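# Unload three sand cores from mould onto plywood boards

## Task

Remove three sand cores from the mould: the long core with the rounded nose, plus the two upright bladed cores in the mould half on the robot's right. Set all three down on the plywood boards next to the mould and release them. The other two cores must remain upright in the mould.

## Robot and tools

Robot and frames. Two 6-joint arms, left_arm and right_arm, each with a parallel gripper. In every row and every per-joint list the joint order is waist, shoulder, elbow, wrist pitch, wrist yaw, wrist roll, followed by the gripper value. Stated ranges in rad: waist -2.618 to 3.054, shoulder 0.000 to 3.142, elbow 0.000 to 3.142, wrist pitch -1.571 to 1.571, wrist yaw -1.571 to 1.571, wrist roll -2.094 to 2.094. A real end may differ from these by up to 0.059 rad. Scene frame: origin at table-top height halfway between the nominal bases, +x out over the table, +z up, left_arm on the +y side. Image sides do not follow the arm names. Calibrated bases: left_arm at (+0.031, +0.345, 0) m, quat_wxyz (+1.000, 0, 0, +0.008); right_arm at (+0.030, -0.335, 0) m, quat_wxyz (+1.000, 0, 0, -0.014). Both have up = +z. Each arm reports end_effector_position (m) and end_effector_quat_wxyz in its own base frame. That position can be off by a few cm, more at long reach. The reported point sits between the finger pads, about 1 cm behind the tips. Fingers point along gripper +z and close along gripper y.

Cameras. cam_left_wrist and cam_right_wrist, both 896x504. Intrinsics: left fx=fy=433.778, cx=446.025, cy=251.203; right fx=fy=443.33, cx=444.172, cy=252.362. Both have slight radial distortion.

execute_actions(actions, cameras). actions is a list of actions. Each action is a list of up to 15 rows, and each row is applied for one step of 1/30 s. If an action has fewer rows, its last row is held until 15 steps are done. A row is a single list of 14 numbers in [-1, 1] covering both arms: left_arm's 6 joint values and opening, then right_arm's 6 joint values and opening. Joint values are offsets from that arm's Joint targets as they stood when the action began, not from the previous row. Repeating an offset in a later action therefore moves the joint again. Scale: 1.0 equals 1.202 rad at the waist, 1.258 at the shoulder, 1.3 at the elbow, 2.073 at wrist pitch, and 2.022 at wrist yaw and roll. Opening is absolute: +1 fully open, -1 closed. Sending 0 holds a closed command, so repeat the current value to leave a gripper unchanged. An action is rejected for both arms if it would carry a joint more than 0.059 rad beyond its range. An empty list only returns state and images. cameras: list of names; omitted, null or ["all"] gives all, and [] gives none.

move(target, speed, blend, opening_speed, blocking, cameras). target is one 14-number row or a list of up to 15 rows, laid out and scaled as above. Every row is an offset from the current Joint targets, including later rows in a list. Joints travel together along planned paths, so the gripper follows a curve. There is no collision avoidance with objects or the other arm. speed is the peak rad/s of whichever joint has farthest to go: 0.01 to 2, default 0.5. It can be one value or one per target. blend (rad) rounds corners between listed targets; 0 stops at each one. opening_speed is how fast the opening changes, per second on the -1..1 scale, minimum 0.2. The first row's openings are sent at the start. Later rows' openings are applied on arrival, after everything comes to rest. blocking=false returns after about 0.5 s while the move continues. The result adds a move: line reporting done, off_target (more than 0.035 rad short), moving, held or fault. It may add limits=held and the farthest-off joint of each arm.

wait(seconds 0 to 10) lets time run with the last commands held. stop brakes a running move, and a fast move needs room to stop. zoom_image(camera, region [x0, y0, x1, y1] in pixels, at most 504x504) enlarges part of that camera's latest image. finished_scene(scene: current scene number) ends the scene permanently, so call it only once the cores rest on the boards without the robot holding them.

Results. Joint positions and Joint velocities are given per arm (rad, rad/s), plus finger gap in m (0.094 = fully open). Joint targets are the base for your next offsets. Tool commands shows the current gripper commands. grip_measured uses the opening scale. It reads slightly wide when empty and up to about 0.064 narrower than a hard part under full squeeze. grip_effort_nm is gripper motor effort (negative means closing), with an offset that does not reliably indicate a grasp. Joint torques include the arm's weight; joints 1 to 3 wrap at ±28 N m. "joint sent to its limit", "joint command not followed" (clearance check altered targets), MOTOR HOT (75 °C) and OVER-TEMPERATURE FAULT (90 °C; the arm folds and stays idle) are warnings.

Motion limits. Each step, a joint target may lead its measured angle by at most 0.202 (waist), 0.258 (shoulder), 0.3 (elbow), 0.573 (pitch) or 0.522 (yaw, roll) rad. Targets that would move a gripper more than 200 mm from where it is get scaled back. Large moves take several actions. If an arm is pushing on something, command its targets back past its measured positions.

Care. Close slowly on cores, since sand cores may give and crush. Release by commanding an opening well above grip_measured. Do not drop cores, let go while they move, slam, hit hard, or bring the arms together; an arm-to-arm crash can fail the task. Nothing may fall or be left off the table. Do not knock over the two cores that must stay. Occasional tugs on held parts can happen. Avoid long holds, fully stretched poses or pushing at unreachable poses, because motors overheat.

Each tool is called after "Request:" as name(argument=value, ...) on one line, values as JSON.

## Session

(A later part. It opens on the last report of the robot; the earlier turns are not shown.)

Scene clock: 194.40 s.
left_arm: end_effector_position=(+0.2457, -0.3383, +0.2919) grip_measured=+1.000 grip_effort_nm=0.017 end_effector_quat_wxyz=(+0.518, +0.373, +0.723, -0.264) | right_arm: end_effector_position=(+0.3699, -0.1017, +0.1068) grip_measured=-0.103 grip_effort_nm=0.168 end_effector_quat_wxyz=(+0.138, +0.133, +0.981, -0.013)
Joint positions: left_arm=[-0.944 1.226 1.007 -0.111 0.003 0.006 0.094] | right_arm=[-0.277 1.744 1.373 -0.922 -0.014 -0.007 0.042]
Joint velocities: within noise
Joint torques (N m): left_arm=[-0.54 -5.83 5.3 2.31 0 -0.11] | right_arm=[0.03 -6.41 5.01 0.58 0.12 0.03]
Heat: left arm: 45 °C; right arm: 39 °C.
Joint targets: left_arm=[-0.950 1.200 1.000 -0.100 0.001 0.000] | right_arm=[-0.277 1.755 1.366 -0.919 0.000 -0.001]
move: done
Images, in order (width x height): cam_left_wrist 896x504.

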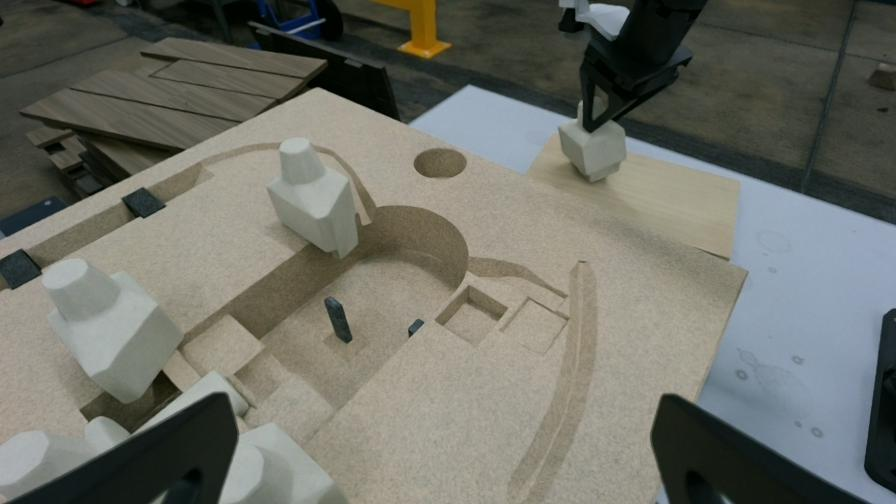

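Request:
move(target=[0,0,0,0,0,0,1,0,0,0,0,0,0,-0.7], opening_speed=0.3, cameras=["cam_left_wrist"])

Request:
move(target=[0,0,0,0,0,0,1,0,-0.061,0.235,-0.18,0,0,-0.7], speed=0.3, cameras=["cam_left_wrist"])

Request:
zoom_image(camera="cam_left_wrist", region=[500, 0, 740, 220])

Scene clock: 243.13 s.
left_arm: end_effector_position=(+0.2457, -0.3383, +0.2919) grip_measured=+1.000 grip_effort_nm=0.027 end_effector_quat_wxyz=(+0.518, +0.373, +0.723, -0.264) | right_arm: end_effector_position=(+0.3695, -0.1032, +0.1075) grip_measured=-0.286 grip_effort_nm=-1.004 end_effector_quat_wxyz=(+0.138, +0.133, +0.981, -0.017)
Joint positions: left_arm=[-0.944 1.226 1.007 -0.111 0.003 0.006 0.094] | right_arm=[-0.277 1.742 1.373 -0.922 -0.006 -0.007 0.034]
Joint velocities: within noise
Joint torques (N m): left_arm=[-0.43 -5.85 5.41 2.32 0.01 -0.13] | right_arm=[0.03 -6.22 5.07 0.6 0.05 0.03]
Heat: left arm: 47 °C; right arm: 36 °C.
Joint targets: left_arm=[-0.950 1.200 1.000 -0.100 0.001 0.000] | right_arm=[-0.277 1.755 1.366 -0.919 0.000 -0.001]
move: done
Images, in order (width x height): cam_left_wrist 896x504.

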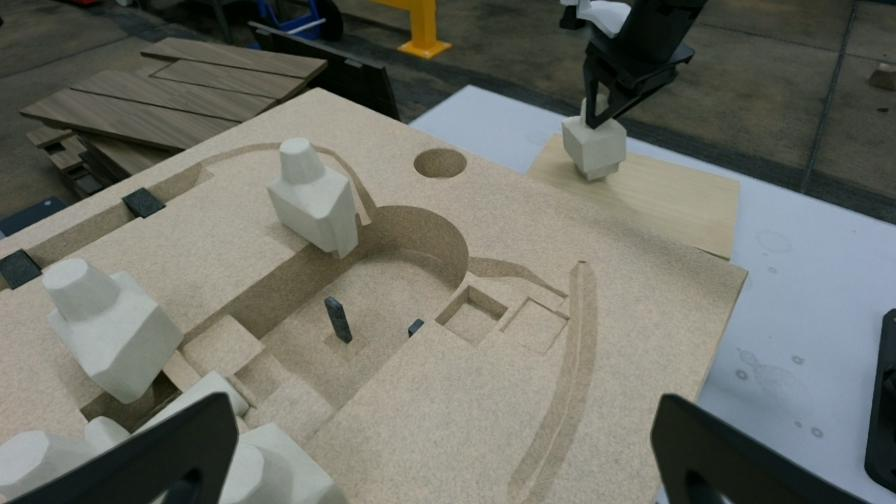

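Scene clock: 245.03 s.
left_arm: end_effector_position=(+0.2457, -0.3383, +0.2920) grip_measured=+1.000 grip_effort_nm=0.022 end_effector_quat_wxyz=(+0.518, +0.373, +0.723, -0.264) | right_arm: end_effector_position=(+0.3417, -0.0952, +0.1729) grip_measured=-0.296 grip_effort_nm=-1.009 end_effector_quat_wxyz=(+0.092, +0.134, +0.987, -0.010)
Joint positions: left_arm=[-0.944 1.226 1.007 -0.111 0.003 0.006 0.094] | right_arm=[-0.277 1.722 1.631 -1.294 -0.006 -0.007 0.033]
Joint velocities: within noise
Joint torques (N m): left_arm=[-0.46 -5.72 5.29 2.29 0.02 -0.13] | right_arm=[0.03 -10.4 8.64 0.47 0.05 0.03]
Heat: left arm: 47 °C; right arm: 36 °C.
Joint targets: left_arm=[-0.950 1.200 1.000 -0.100 0.001 0.000] | right_arm=[-0.277 1.678 1.671 -1.292 0.001 -0.001]
move: off_target (right_arm); right_arm: the shoulder is farthest, 0.043 rad from its target
Images, in order (width x height): cam_left_wrist 896x504.

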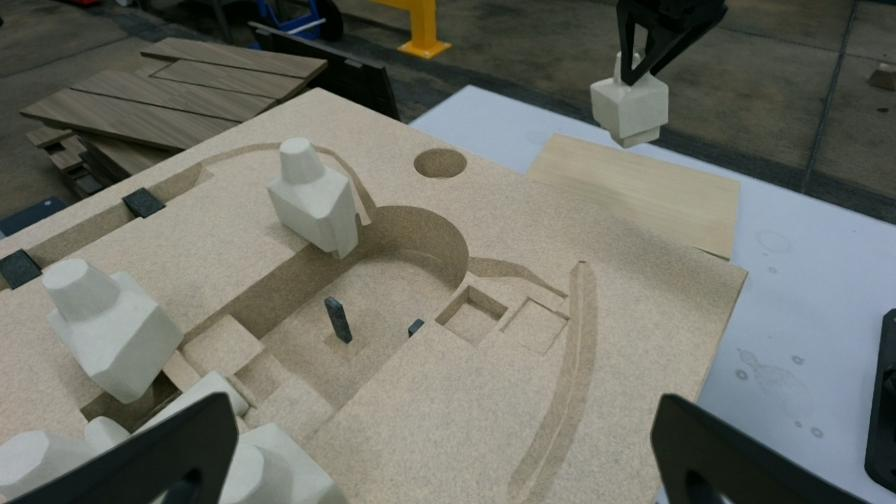

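Scaled by 2.100.

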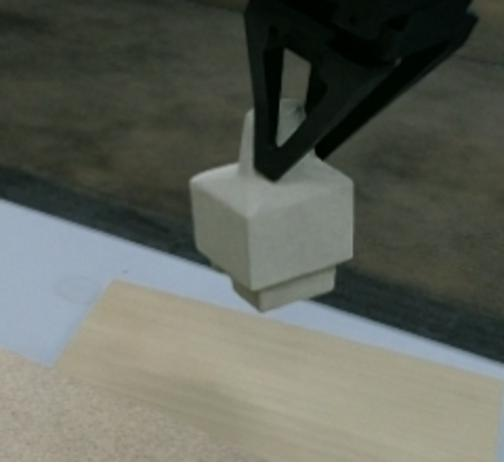

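Request:
move(target=[0,0,0,0,0,0,1,-0.517,-0.038,-0.347,0.201,-0.593,-0.6335,-0.7], speed=0.6)

Request:
zoom_image(camera="cam_left_wrist", region=[500, 0, 800, 300])

Scene clock: 251.40 s.
left_arm: end_effector_position=(+0.2457, -0.3383, +0.2920) grip_measured=+1.000 grip_effort_nm=0.032 end_effector_quat_wxyz=(+0.518, +0.373, +0.723, -0.264) | right_arm: end_effector_position=(+0.3288, -0.1539, +0.1805) grip_measured=-0.298 grip_effort_nm=-1.004 end_effector_quat_wxyz=(+0.506, -0.211, +0.819, +0.168)
Joint positions: left_arm=[-0.944 1.226 1.007 -0.111 0.003 0.006 0.094] | right_arm=[-0.897 1.679 1.219 -0.902 -1.114 -1.271 0.033]
Joint velocities: within noise
Joint torques (N m): left_arm=[-0.4 -5.78 5.31 2.31 0.01 -0.12] | right_arm=[-0.12 -10.48 5.37 0.69 -1.26 -0.14]
Heat: left arm: 47 °C; right arm: 38 °C.
Joint targets: left_arm=[-0.950 1.200 1.000 -0.100 0.001 0.000] | right_arm=[-0.899 1.631 1.220 -0.875 -1.199 -1.282]
move: off_target (right_arm); right_arm: the wrist yaw is farthest, 0.084 rad from its target

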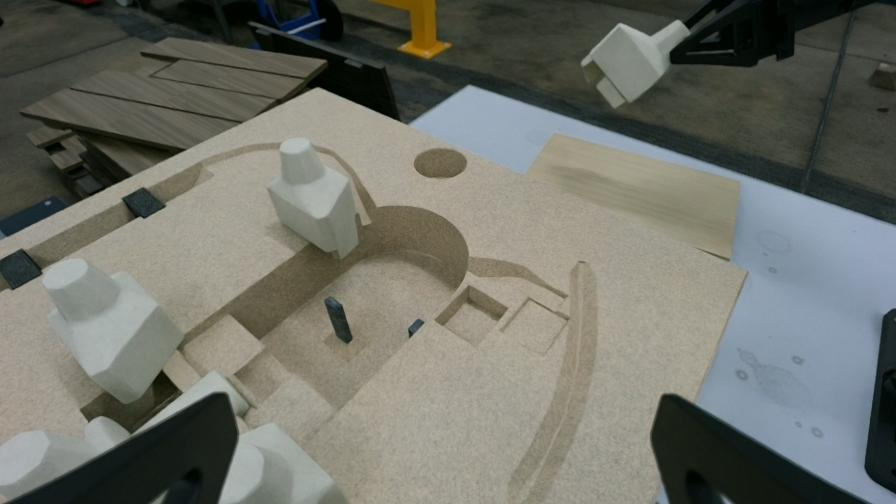

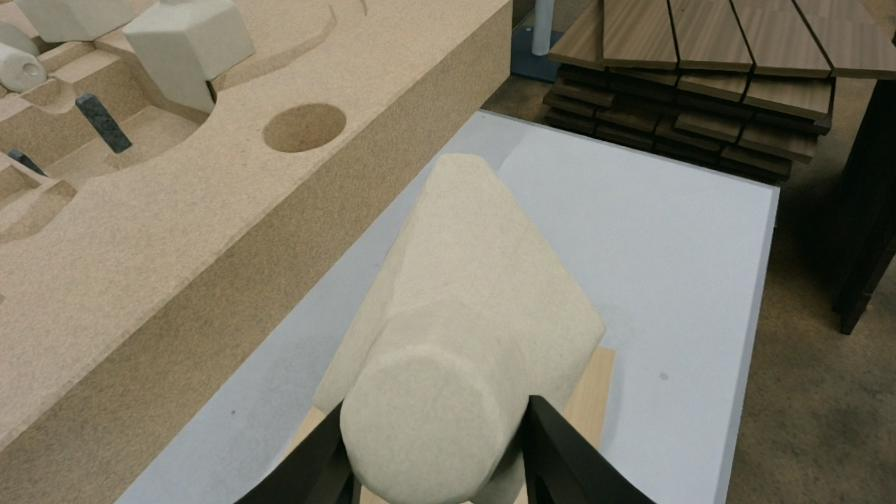

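Scaled by 1.680.

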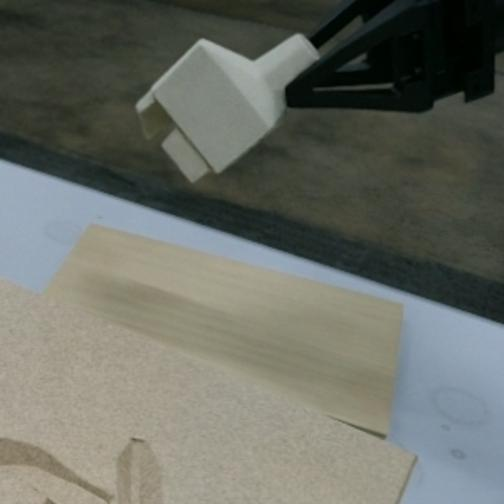

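Request:
move(target=[0,0,0,0,0,0,1,-0.028,0.184,-0.217,0.246,-0.169,-0.008,-0.7], speed=0.4, cameras=["cam_left_wrist"])

Request:
zoom_image(camera="cam_left_wrist", region=[500, 0, 800, 300])

Scene clock: 264.33 s.
left_arm: end_effector_position=(+0.2457, -0.3383, +0.2920) grip_measured=+1.000 grip_effort_nm=0.022 end_effector_quat_wxyz=(+0.518, +0.373, +0.723, -0.264) | right_arm: end_effector_position=(+0.3311, -0.1439, +0.1228) grip_measured=-0.306 grip_effort_nm=-1.004 end_effector_quat_wxyz=(+0.631, -0.217, +0.715, +0.209)
Joint positions: left_arm=[-0.944 1.226 1.007 -0.111 0.003 0.006 0.094] | right_arm=[-0.925 1.862 0.936 -0.388 -1.449 -1.288 0.033]
Joint velocities: within noise
Joint torques (N m): left_arm=[-0.43 -5.75 5.27 2.3 0 -0.13] | right_arm=[-0.59 -6.99 4.52 0.61 -1.33 -0.15]
Heat: left arm: 47 °C; right arm: 42 °C.
Joint targets: left_arm=[-0.950 1.200 1.000 -0.100 0.001 0.000] | right_arm=[-0.932 1.862 0.938 -0.365 -1.540 -1.298]
move: off_target (right_arm); right_arm: the wrist yaw is farthest, 0.092 rad from its target
Images, in order (width x height): cam_left_wrist 896x504.

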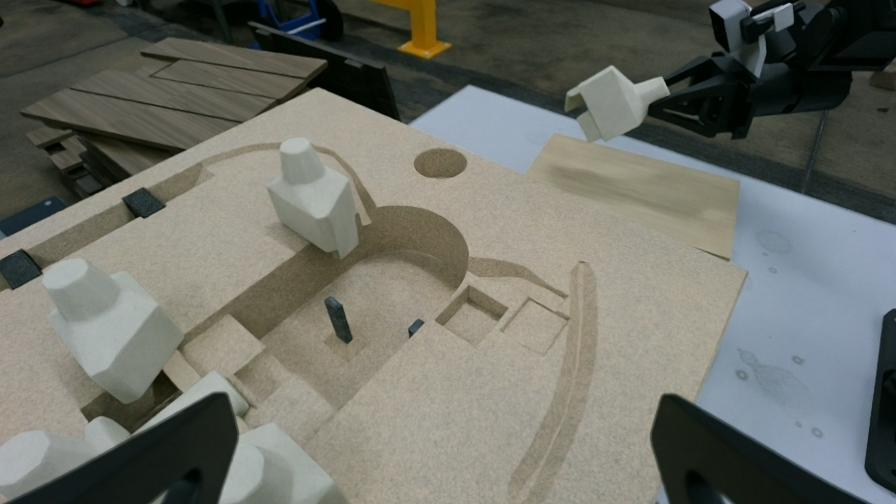

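Scaled by 1.680.

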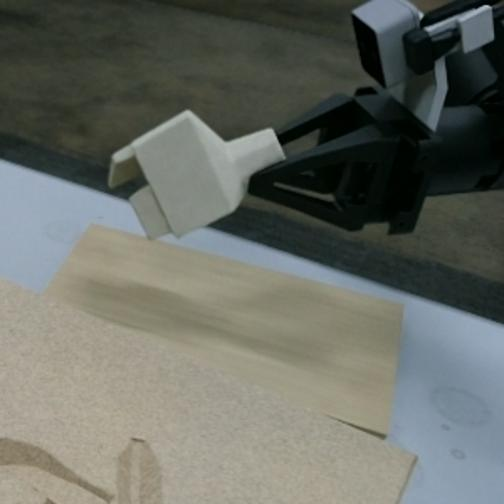

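Request:
move(target=[0,0,0,0,0,0,1,0,0.100,-0.036,0.078,0,0,-0.7], speed=0.2, cameras=["cam_left_wrist"])

Request:
zoom_image(camera="cam_left_wrist", region=[500, 0, 740, 220])

Scene clock: 269.47 s.
left_arm: end_effector_position=(+0.2457, -0.3383, +0.2920) grip_measured=+1.000 grip_effort_nm=0.022 end_effector_quat_wxyz=(+0.518, +0.373, +0.723, -0.264) | right_arm: end_effector_position=(+0.3314, -0.1441, +0.0817) grip_measured=-0.306 grip_effort_nm=-1.009 end_effector_quat_wxyz=(+0.631, -0.216, +0.715, +0.211)
Joint positions: left_arm=[-0.944 1.226 1.007 -0.111 0.003 0.006 0.094] | right_arm=[-0.925 1.985 0.891 -0.226 -1.453 -1.288 0.033]
Joint velocities: within noise
Joint torques (N m): left_arm=[-0.42 -5.75 5.3 2.29 -0.02 -0.14] | right_arm=[-0.59 -7.17 3.75 0.62 -1.32 -0.14]
Heat: left arm: 47 °C; right arm: 40 °C.
Joint targets: left_arm=[-0.950 1.200 1.000 -0.100 0.001 0.000] | right_arm=[-0.932 1.988 0.891 -0.203 -1.540 -1.298]
move: off_target (right_arm); right_arm: the wrist yaw is farthest, 0.087 rad from its target
Images, in order (width x height): cam_left_wrist 896x504.

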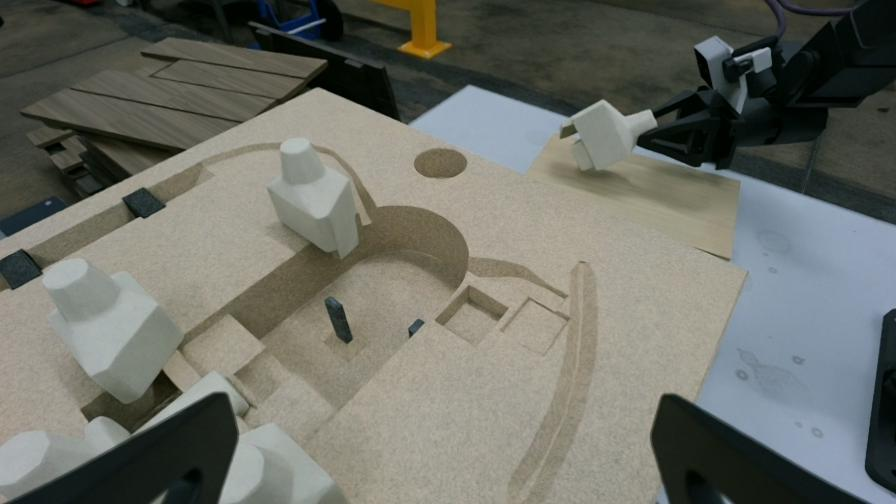

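Scaled by 2.100.

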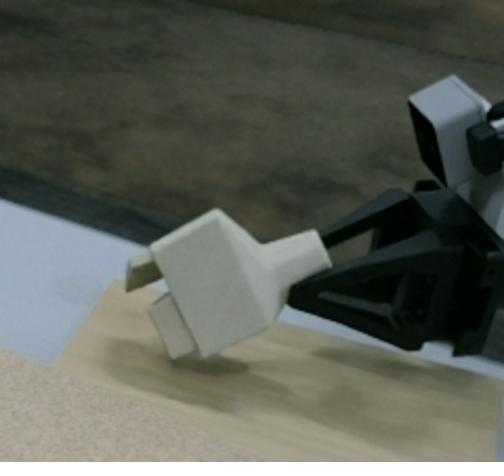

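Request:
move(target=[0,0,0,0,0,0,1,0,0.025,-0.009,0.020,0,0,-0.7], speed=0.1, cameras=["cam_left_wrist"])

Request:
zoom_image(camera="cam_left_wrist", region=[500, 0, 740, 220])

Scene clock: 273.17 s.
left_arm: end_effector_position=(+0.2457, -0.3383, +0.2920) grip_measured=+1.000 grip_effort_nm=0.022 end_effector_quat_wxyz=(+0.518, +0.373, +0.723, -0.264) | right_arm: end_effector_position=(+0.3313, -0.1436, +0.0754) grip_measured=-0.307 grip_effort_nm=-1.009 end_effector_quat_wxyz=(+0.636, -0.217, +0.710, +0.212)
Joint positions: left_arm=[-0.944 1.226 1.007 -0.111 0.003 0.006 0.094] | right_arm=[-0.925 2.012 0.883 -0.186 -1.465 -1.289 0.033]
Joint velocities: within noise
Joint torques (N m): left_arm=[-0.4 -5.7 5.39 2.29 -0.02 -0.11] | right_arm=[-0.55 -6.84 3.44 0.63 -1.2 -0.14]
Heat: left arm: 47 °C; right arm: 40 °C.
Joint targets: left_arm=[-0.950 1.200 1.000 -0.100 0.001 0.000] | right_arm=[-0.932 2.019 0.880 -0.162 -1.540 -1.298]
move: off_target (right_arm); right_arm: the wrist yaw is farthest, 0.075 rad from its target
Images, in order (width x height): cam_left_wrist 896x504.

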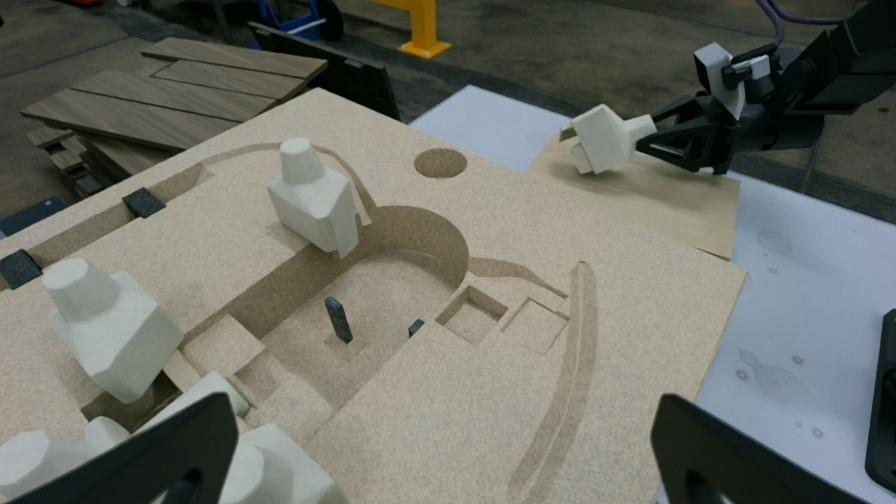

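Scaled by 2.100.

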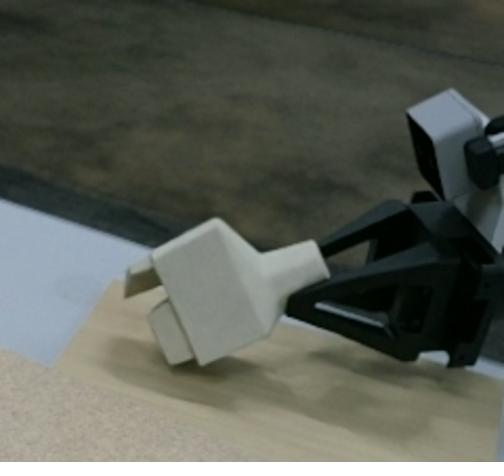

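Request:
move(target=[0,0,0,0,0,0,1,0,0.025,-0.009,0.020,0,0,-0.7], speed=0.1, cameras=["cam_left_wrist"])

Request:
zoom_image(camera="cam_left_wrist", region=[500, 0, 740, 220])

Scene clock: 277.30 s.
left_arm: end_effector_position=(+0.2457, -0.3383, +0.2920) grip_measured=+1.000 grip_effort_nm=0.022 end_effector_quat_wxyz=(+0.518, +0.373, +0.723, -0.264) | right_arm: end_effector_position=(+0.3305, -0.1431, +0.0721) grip_measured=-0.307 grip_effort_nm=-1.009 end_effector_quat_wxyz=(+0.646, -0.220, +0.699, +0.213)
Joint positions: left_arm=[-0.944 1.226 1.007 -0.111 0.003 0.006 0.094] | right_arm=[-0.928 2.038 0.873 -0.14 -1.495 -1.29 0.033]
Joint velocities: within noise
Joint torques (N m): left_arm=[-0.44 -5.85 5.41 2.33 0 -0.12] | right_arm=[-0.43 -6.58 3.02 0.59 -0.93 -0.12]
Heat: left arm: 48 °C; right arm: 40 °C.
Joint targets: left_arm=[-0.950 1.200 1.000 -0.100 0.001 0.000] | right_arm=[-0.932 2.050 0.868 -0.121 -1.540 -1.298]
move: off_target (right_arm); right_arm: the wrist yaw is farthest, 0.045 rad from its target
Images, in order (width x height): cam_left_wrist 896x504.

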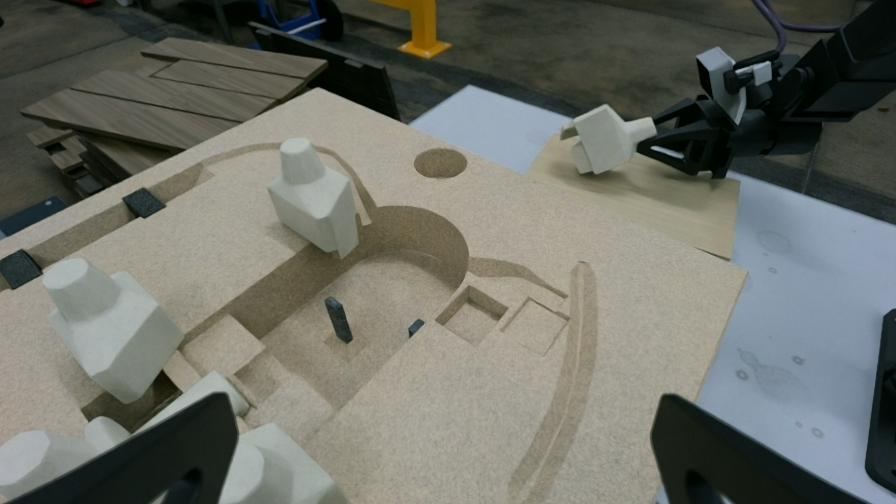

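Scaled by 2.100.

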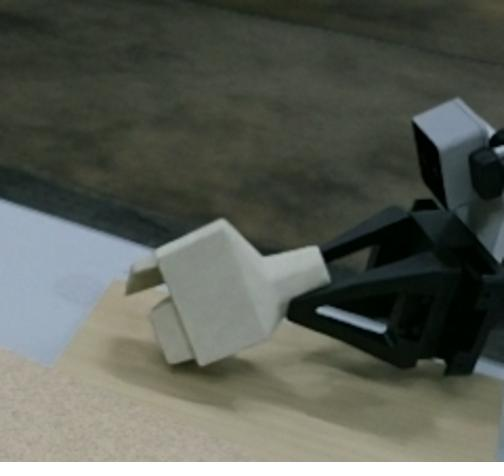

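Request:
move(target=[0,0,0,0,0,0,1,0,0,0,0,0,0,-0.28], opening_speed=0.2, cameras=["cam_left_wrist"])

Request:
zoom_image(camera="cam_left_wrist", region=[500, 0, 740, 220])

Scene clock: 282.90 s.
left_arm: end_effector_position=(+0.2457, -0.3383, +0.2920) grip_measured=+1.000 grip_effort_nm=0.032 end_effector_quat_wxyz=(+0.518, +0.373, +0.723, -0.264) | right_arm: end_effector_position=(+0.3305, -0.1432, +0.0722) grip_measured=-0.276 grip_effort_nm=-0.168 end_effector_quat_wxyz=(+0.647, -0.220, +0.699, +0.213)
Joint positions: left_arm=[-0.944 1.226 1.007 -0.111 0.003 0.006 0.094] | right_arm=[-0.928 2.038 0.873 -0.139 -1.495 -1.29 0.034]
Joint velocities: within noise
Joint torques (N m): left_arm=[-0.46 -5.86 5.39 2.29 0 -0.14] | right_arm=[-0.35 -6.54 3.12 0.59 -0.91 -0.12]
Heat: left arm: 48 °C; right arm: 40 °C.
Joint targets: left_arm=[-0.950 1.200 1.000 -0.100 0.001 0.000] | right_arm=[-0.932 2.051 0.868 -0.121 -1.540 -1.298]
move: off_target (right_arm); right_arm: the wrist yaw is farthest, 0.045 rad from its target
Images, in order (width x height): cam_left_wrist 896x504.

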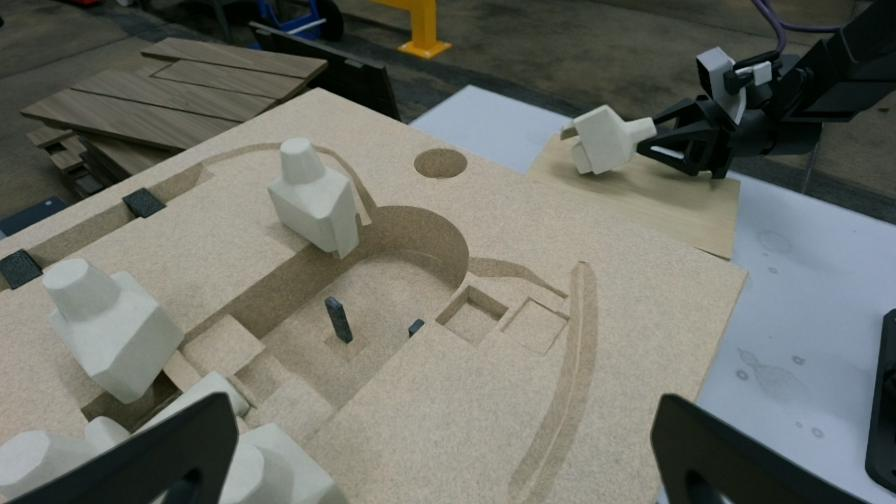

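Scaled by 2.100.

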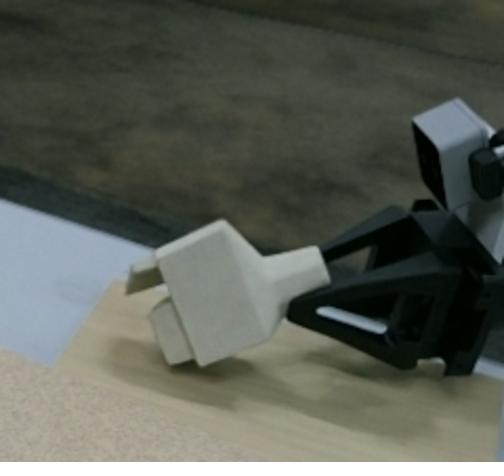

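Loosen a bit further.

Request:
move(target=[0,0,0,0,0,0,1,0,0,0,0,0,0,-0.2], opening_speed=0.2, cameras=["cam_left_wrist"])

Request:
zoom_image(camera="cam_left_wrist", region=[500, 0, 740, 220])

Scene clock: 285.53 s.
left_arm: end_effector_position=(+0.2457, -0.3383, +0.2920) grip_measured=+1.000 grip_effort_nm=0.012 end_effector_quat_wxyz=(+0.518, +0.373, +0.723, -0.264) | right_arm: end_effector_position=(+0.3305, -0.1431, +0.0751) grip_measured=-0.203 grip_effort_nm=0.164 end_effector_quat_wxyz=(+0.653, -0.222, +0.692, +0.213)
Joint positions: left_arm=[-0.944 1.226 1.007 -0.111 0.003 0.006 0.094] | right_arm=[-0.929 2.038 0.873 -0.132 -1.511 -1.291 0.037]
Joint velocities: within noise
Joint torques (N m): left_arm=[-0.4 -5.74 5.29 2.3 -0.01 -0.13] | right_arm=[-0.34 -6.54 3.1 0.52 -0.76 -0.11]
Heat: left arm: 48 °C; right arm: 40 °C.
Joint targets: left_arm=[-0.950 1.200 1.000 -0.100 0.001 0.000] | right_arm=[-0.932 2.051 0.868 -0.120 -1.540 -1.298]
move: done
Images, in order (width x height): cam_left_wrist 896x504.

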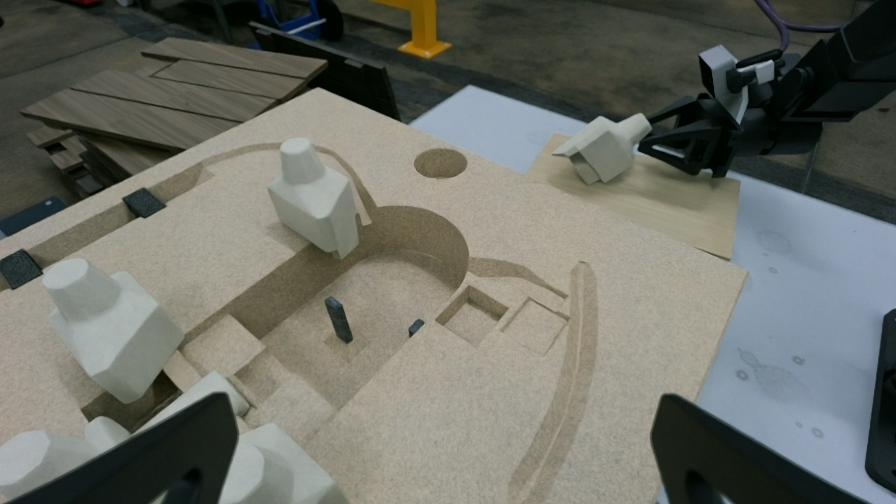

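Scaled by 2.100.

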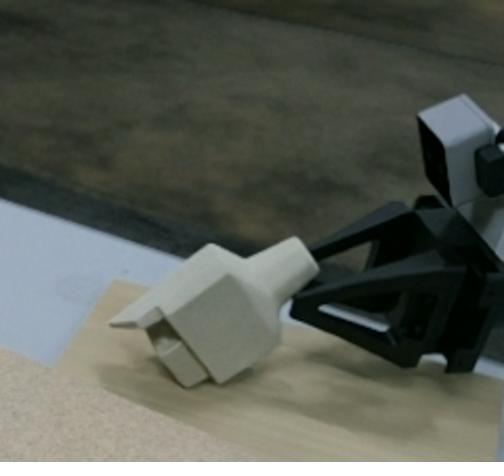

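Request:
move(target=[0,0,0,0,0,0,1,0,0,0,0,0,0,0.4], opening_speed=0.3, cameras=["cam_right_wrist","cam_left_wrist"])

Request:
zoom_image(camera="cam_left_wrist", region=[500, 0, 740, 220])

Scene clock: 289.90 s.
left_arm: end_effector_position=(+0.2457, -0.3383, +0.2920) grip_measured=+1.000 grip_effort_nm=0.022 end_effector_quat_wxyz=(+0.518, +0.373, +0.723, -0.264) | right_arm: end_effector_position=(+0.3301, -0.1435, +0.0764) grip_measured=+0.397 grip_effort_nm=0.178 end_effector_quat_wxyz=(+0.655, -0.222, +0.690, +0.214)
Joint positions: left_arm=[-0.944 1.226 1.007 -0.111 0.003 0.006 0.094] | right_arm=[-0.931 2.038 0.873 -0.131 -1.519 -1.291 0.066]
Joint velocities: within noise
Joint torques (N m): left_arm=[-0.44 -5.83 5.3 2.29 0 -0.14] | right_arm=[-0.17 -6.54 3.12 0.51 -0.67 -0.11]
Heat: left arm: 48 °C; right arm: 40 °C.
Joint targets: left_arm=[-0.950 1.200 1.000 -0.100 0.001 0.000] | right_arm=[-0.932 2.051 0.868 -0.120 -1.540 -1.298]
move: done

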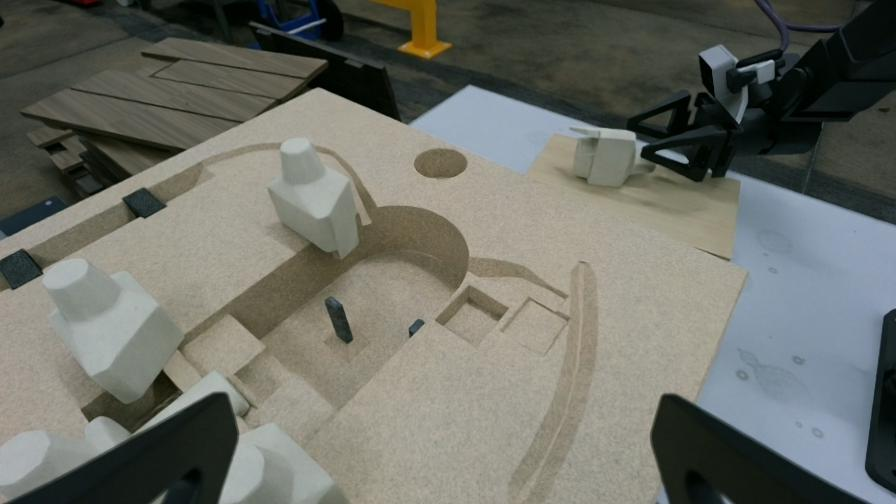

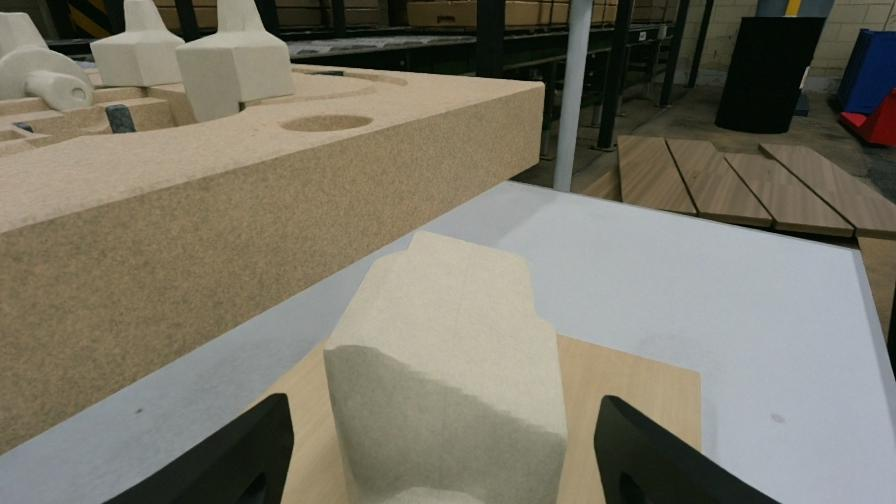

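Scaled by 2.100.

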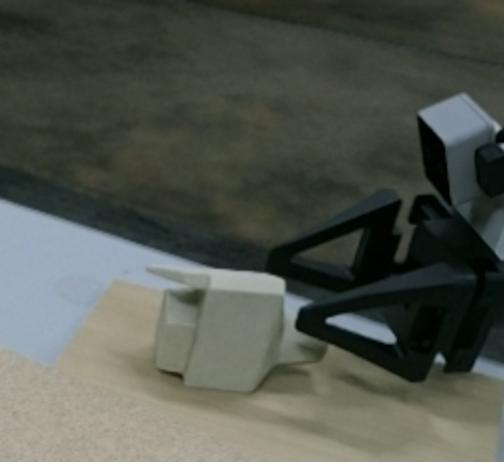

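Request:
move(target=[[0,0,0,0,0,0,1,0,-0.334,0.271,-0.364,0,0,0.4],[0,0,0,0,0,0,1,0.526,-0.358,0.563,-0.521,0.7616,0.642,0.4]], speed=0.7, blend=0.1)

Request:
zoom_image(camera="cam_left_wrist", region=[500, 0, 800, 300])

Scene clock: 310.70 s.
left_arm: end_effector_position=(+0.2457, -0.3383, +0.2920) grip_measured=+1.000 grip_effort_nm=0.022 end_effector_quat_wxyz=(+0.518, +0.373, +0.723, -0.264) | right_arm: end_effector_position=(+0.3472, -0.1064, +0.1928) grip_measured=+0.397 grip_effort_nm=0.173 end_effector_quat_wxyz=(+0.162, +0.144, +0.976, -0.022)
Joint positions: left_arm=[-0.944 1.226 1.007 -0.111 0.003 0.006 0.094] | right_arm=[-0.303 1.629 1.572 -1.186 -0.006 -0.008 0.066]
Joint velocities: within noise
Joint torques (N m): left_arm=[-0.51 -5.72 5.29 2.31 0.01 -0.14] | right_arm=[0.27 -8.59 7.75 0.49 0.05 0.06]
Heat: left arm: 48 °C; right arm: 40 °C.
Joint targets: left_arm=[-0.950 1.200 1.000 -0.100 0.001 0.000] | right_arm=[-0.300 1.600 1.600 -1.201 0.000 0.000]
move: done

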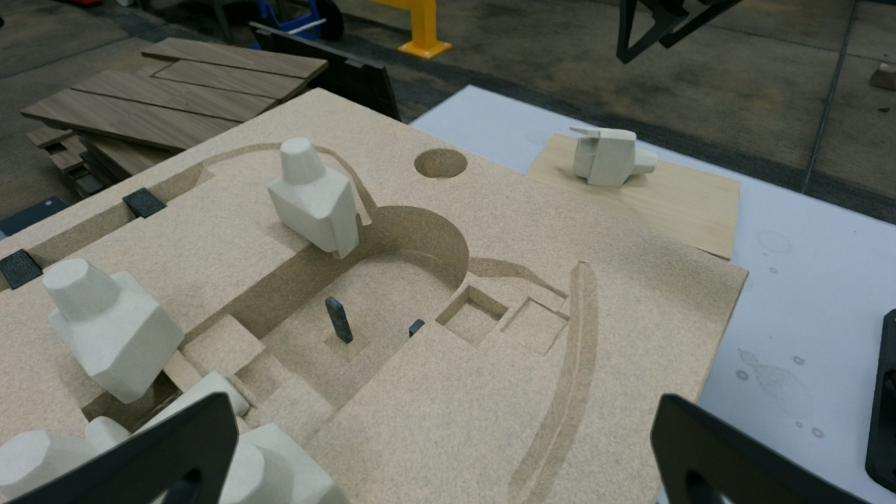

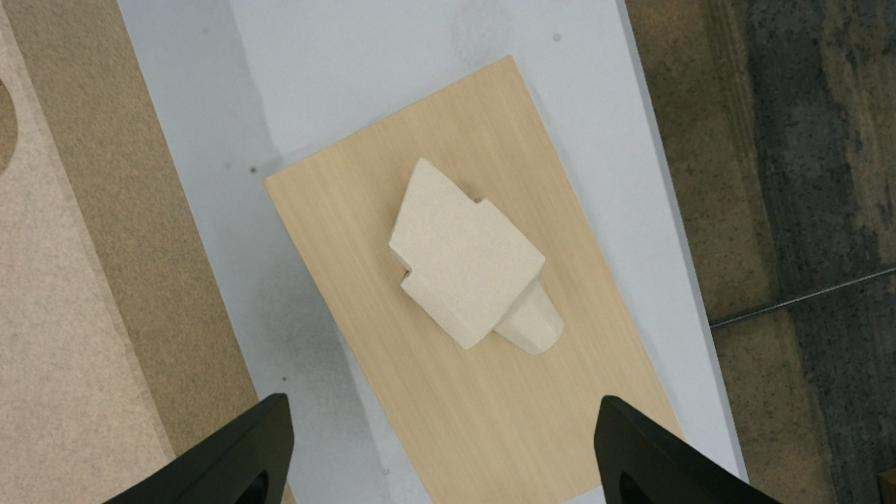

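Scaled by 1.680.

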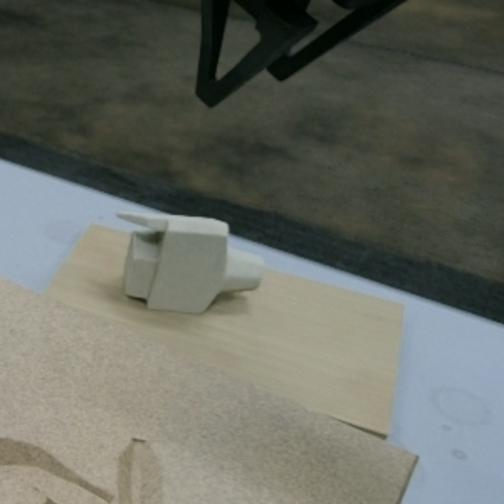

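Request:
move(target=[0,0,0,0,0,0,1,0.573,0.470,0.540,0.058,0,0,1], speed=0.7)

Scene clock: 334.30 s.
left_arm: end_effector_position=(+0.2457, -0.3383, +0.2920) grip_measured=+1.000 grip_effort_nm=0.032 end_effector_quat_wxyz=(+0.518, +0.373, +0.723, -0.264) | right_arm: end_effector_position=(+0.5011, +0.2090, +0.2077) grip_measured=+0.997 grip_effort_nm=0.173 end_effector_quat_wxyz=(+0.274, -0.191, +0.941, +0.056)
Joint positions: left_arm=[-0.944 1.226 1.007 -0.111 0.003 0.006 0.094] | right_arm=[0.392 2.181 2.273 -1.096 -0.005 -0.007 0.094]
Joint velocities: within noise
Joint torques (N m): left_arm=[-0.4 -5.86 5.34 2.31 0 -0.13] | right_arm=[-0.18 -9.73 7.92 1.12 0.03 0.03]
Heat: left arm: 49 °C; right arm: 43 °C.
Joint targets: left_arm=[-0.950 1.200 1.000 -0.100 0.001 0.000] | right_arm=[0.389 2.192 2.302 -1.080 -0.001 0.000]
move: done

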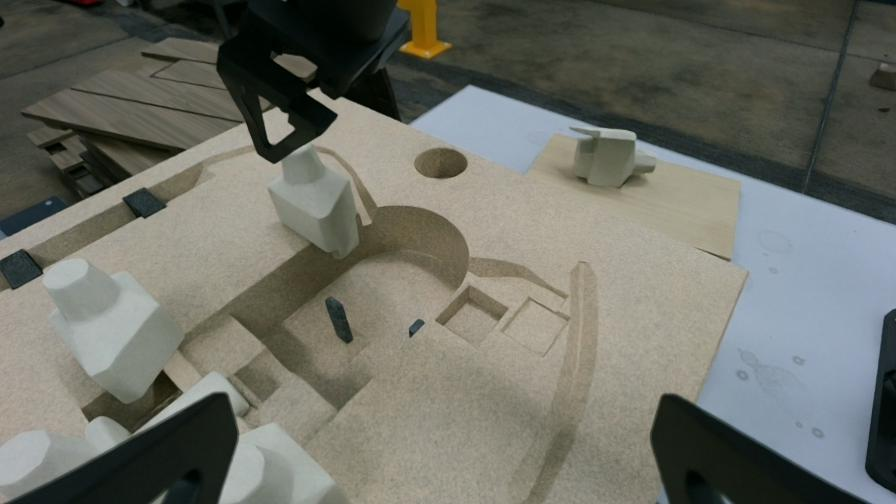

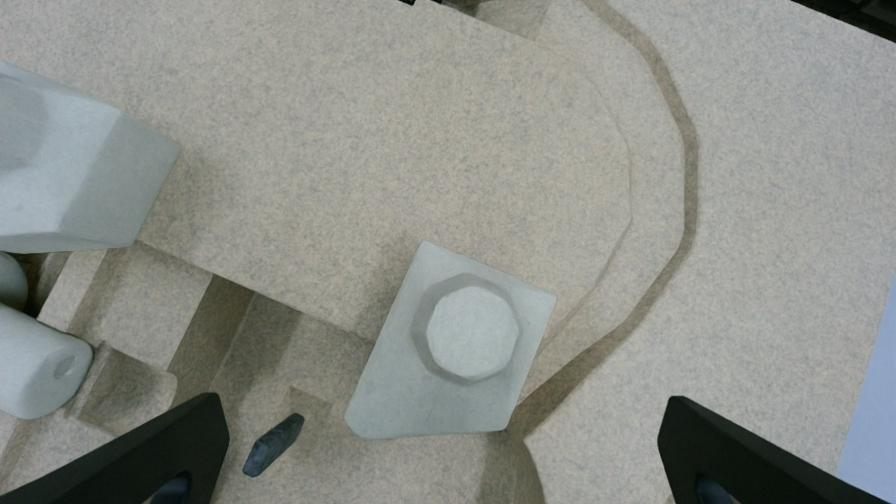

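Request:
move(target=[0,0,0,0,0,0,1,-0.016,0.010,-0.198,0.111,0,0,1], speed=0.25)

Request:
zoom_image(camera="cam_left_wrist", region=[200, 50, 440, 270])

Scene clock: 341.47 s.
left_arm: end_effector_position=(+0.2457, -0.3383, +0.2920) grip_measured=+1.000 grip_effort_nm=0.012 end_effector_quat_wxyz=(+0.518, +0.373, +0.723, -0.264) | right_arm: end_effector_position=(+0.5169, +0.2063, +0.1491) grip_measured=+0.997 grip_effort_nm=0.178 end_effector_quat_wxyz=(+0.272, -0.183, +0.943, +0.053)
Joint positions: left_arm=[-0.944 1.226 1.007 -0.111 0.003 0.006 0.094] | right_arm=[0.376 2.19 2.052 -0.87 -0.005 -0.007 0.094]
Joint velocities: within noise
Joint torques (N m): left_arm=[-0.38 -5.83 5.31 2.3 0 -0.14] | right_arm=[-0.59 -9.78 5.41 1.12 0.02 0.03]
Heat: left arm: 49 °C; right arm: 43 °C.
Joint targets: left_arm=[-0.950 1.200 1.000 -0.100 0.001 0.000] | right_arm=[0.369 2.204 2.045 -0.850 0.000 0.000]
move: done

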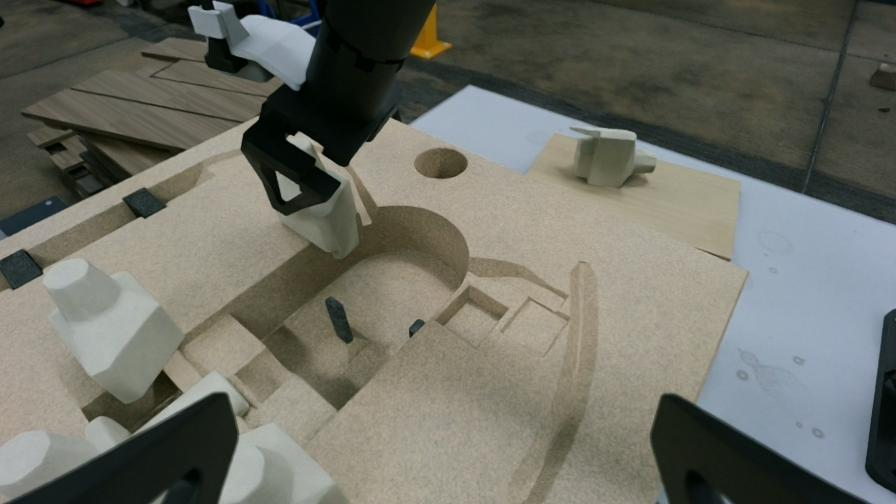

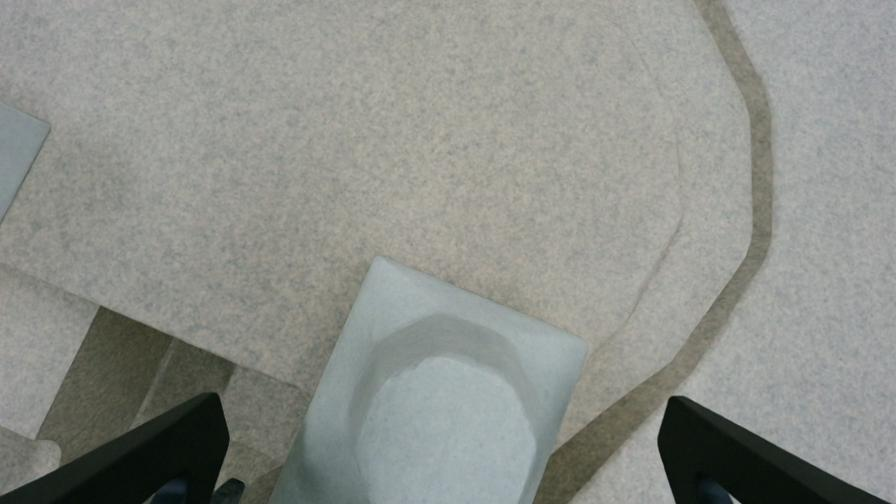

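Scaled by 2.100.

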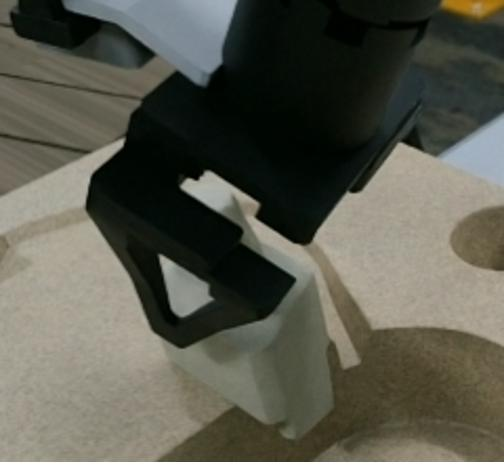

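Request:
move(target=[0,0,0,0,0,0,1,0,0,0,0,0,0,-0.7], opening_speed=0.5, cameras=["cam_right_wrist"])

Scene clock: 346.80 s.
left_arm: end_effector_position=(+0.2457, -0.3383, +0.2920) grip_measured=+1.000 grip_effort_nm=0.027 end_effector_quat_wxyz=(+0.518, +0.373, +0.723, -0.264) | right_arm: end_effector_position=(+0.5181, +0.2082, +0.1520) grip_measured=-0.265 grip_effort_nm=-0.999 end_effector_quat_wxyz=(+0.276, -0.172, +0.943, +0.063)
Joint positions: left_arm=[-0.944 1.226 1.007 -0.111 0.003 0.006 0.094] | right_arm=[0.375 2.187 2.052 -0.861 -0.016 0.019 0.035]
Joint velocities: within noise
Joint torques (N m): left_arm=[-0.38 -5.93 5.38 2.3 0 -0.14] | right_arm=[-0.5 -9.57 5.39 1.08 0.14 -0.25]
Heat: left arm: 49 °C; right arm: 44 °C.
Joint targets: left_arm=[-0.950 1.200 1.000 -0.100 0.001 0.000] | right_arm=[0.369 2.204 2.045 -0.850 0.000 0.000]
move: done
Images, in order (width x height): cam_right_wrist 896x504.

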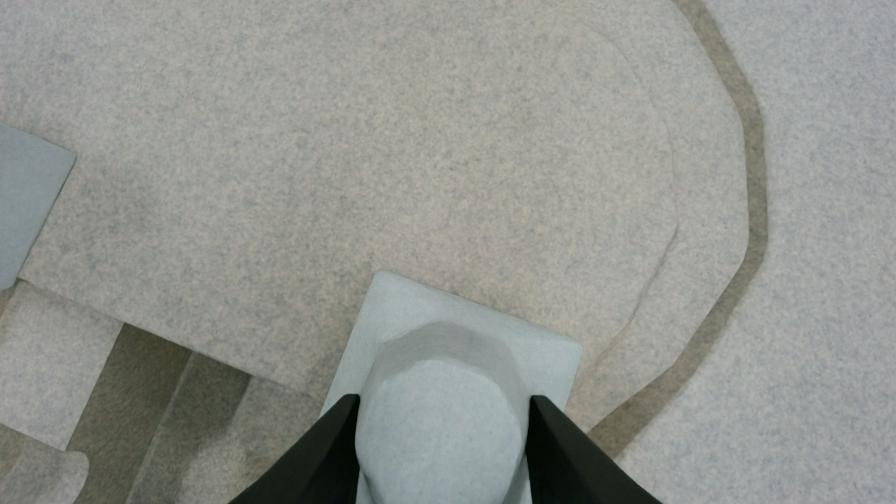

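Request:
move(target=[[0,0,0,0,0,0,1,0,0.009,0.129,-0.06,0,0,-0.7],[0,0,0,0,0,0,1,0,0.044,0.265,-0.124,0,0,-0.7]], speed=0.2, blend=0.03)

Request:
zoom_image(camera="cam_left_wrist", region=[200, 0, 500, 270])

Scene clock: 356.57 s.
left_arm: end_effector_position=(+0.2457, -0.3383, +0.2920) grip_measured=+1.000 grip_effort_nm=0.027 end_effector_quat_wxyz=(+0.518, +0.373, +0.723, -0.264) | right_arm: end_effector_position=(+0.5114, +0.2035, +0.1902) grip_measured=-0.276 grip_effort_nm=-1.009 end_effector_quat_wxyz=(+0.256, -0.177, +0.949, +0.052)
Joint positions: left_arm=[-0.944 1.226 1.007 -0.111 0.003 0.006 0.094] | right_arm=[0.375 2.254 2.344 -1.132 -0.005 0.008 0.034]
Joint velocities: within noise
Joint torques (N m): left_arm=[-0.44 -5.74 5.31 2.32 -0.02 -0.13] | right_arm=[-0.51 -10.66 9.26 1.15 0.03 -0.13]
Heat: left arm: 49 °C; right arm: 43 °C.
Joint targets: left_arm=[-0.950 1.200 1.000 -0.100 0.001 0.000] | right_arm=[0.369 2.259 2.389 -1.107 0.000 0.000]
move: off_target (right_arm); right_arm: the elbow is farthest, 0.046 rad from its target

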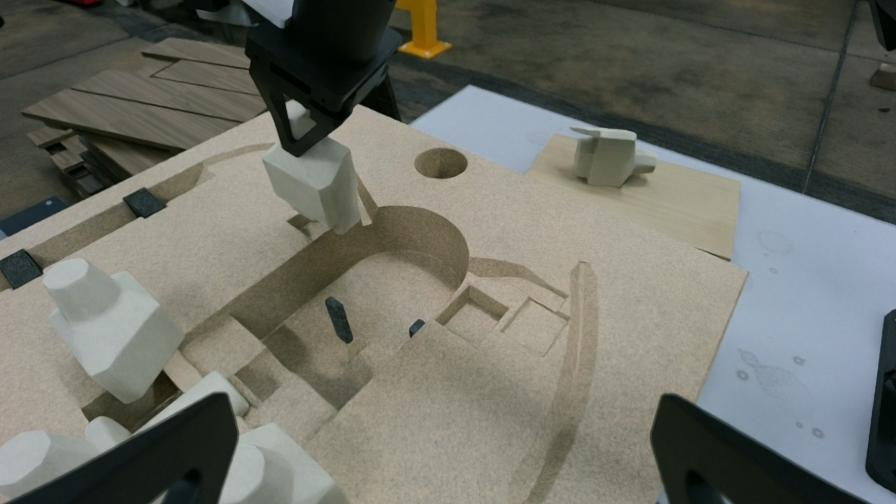

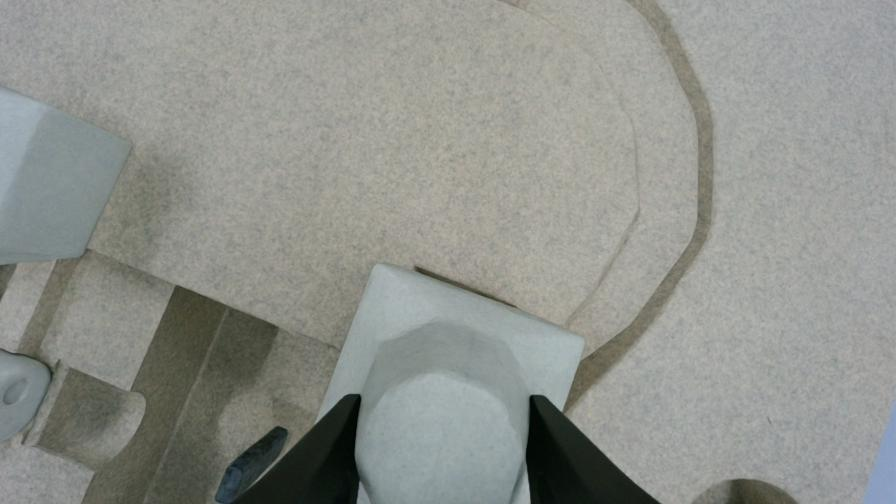

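Scaled by 1.680.

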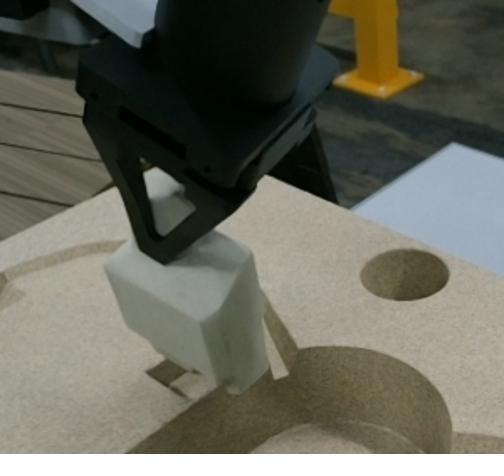

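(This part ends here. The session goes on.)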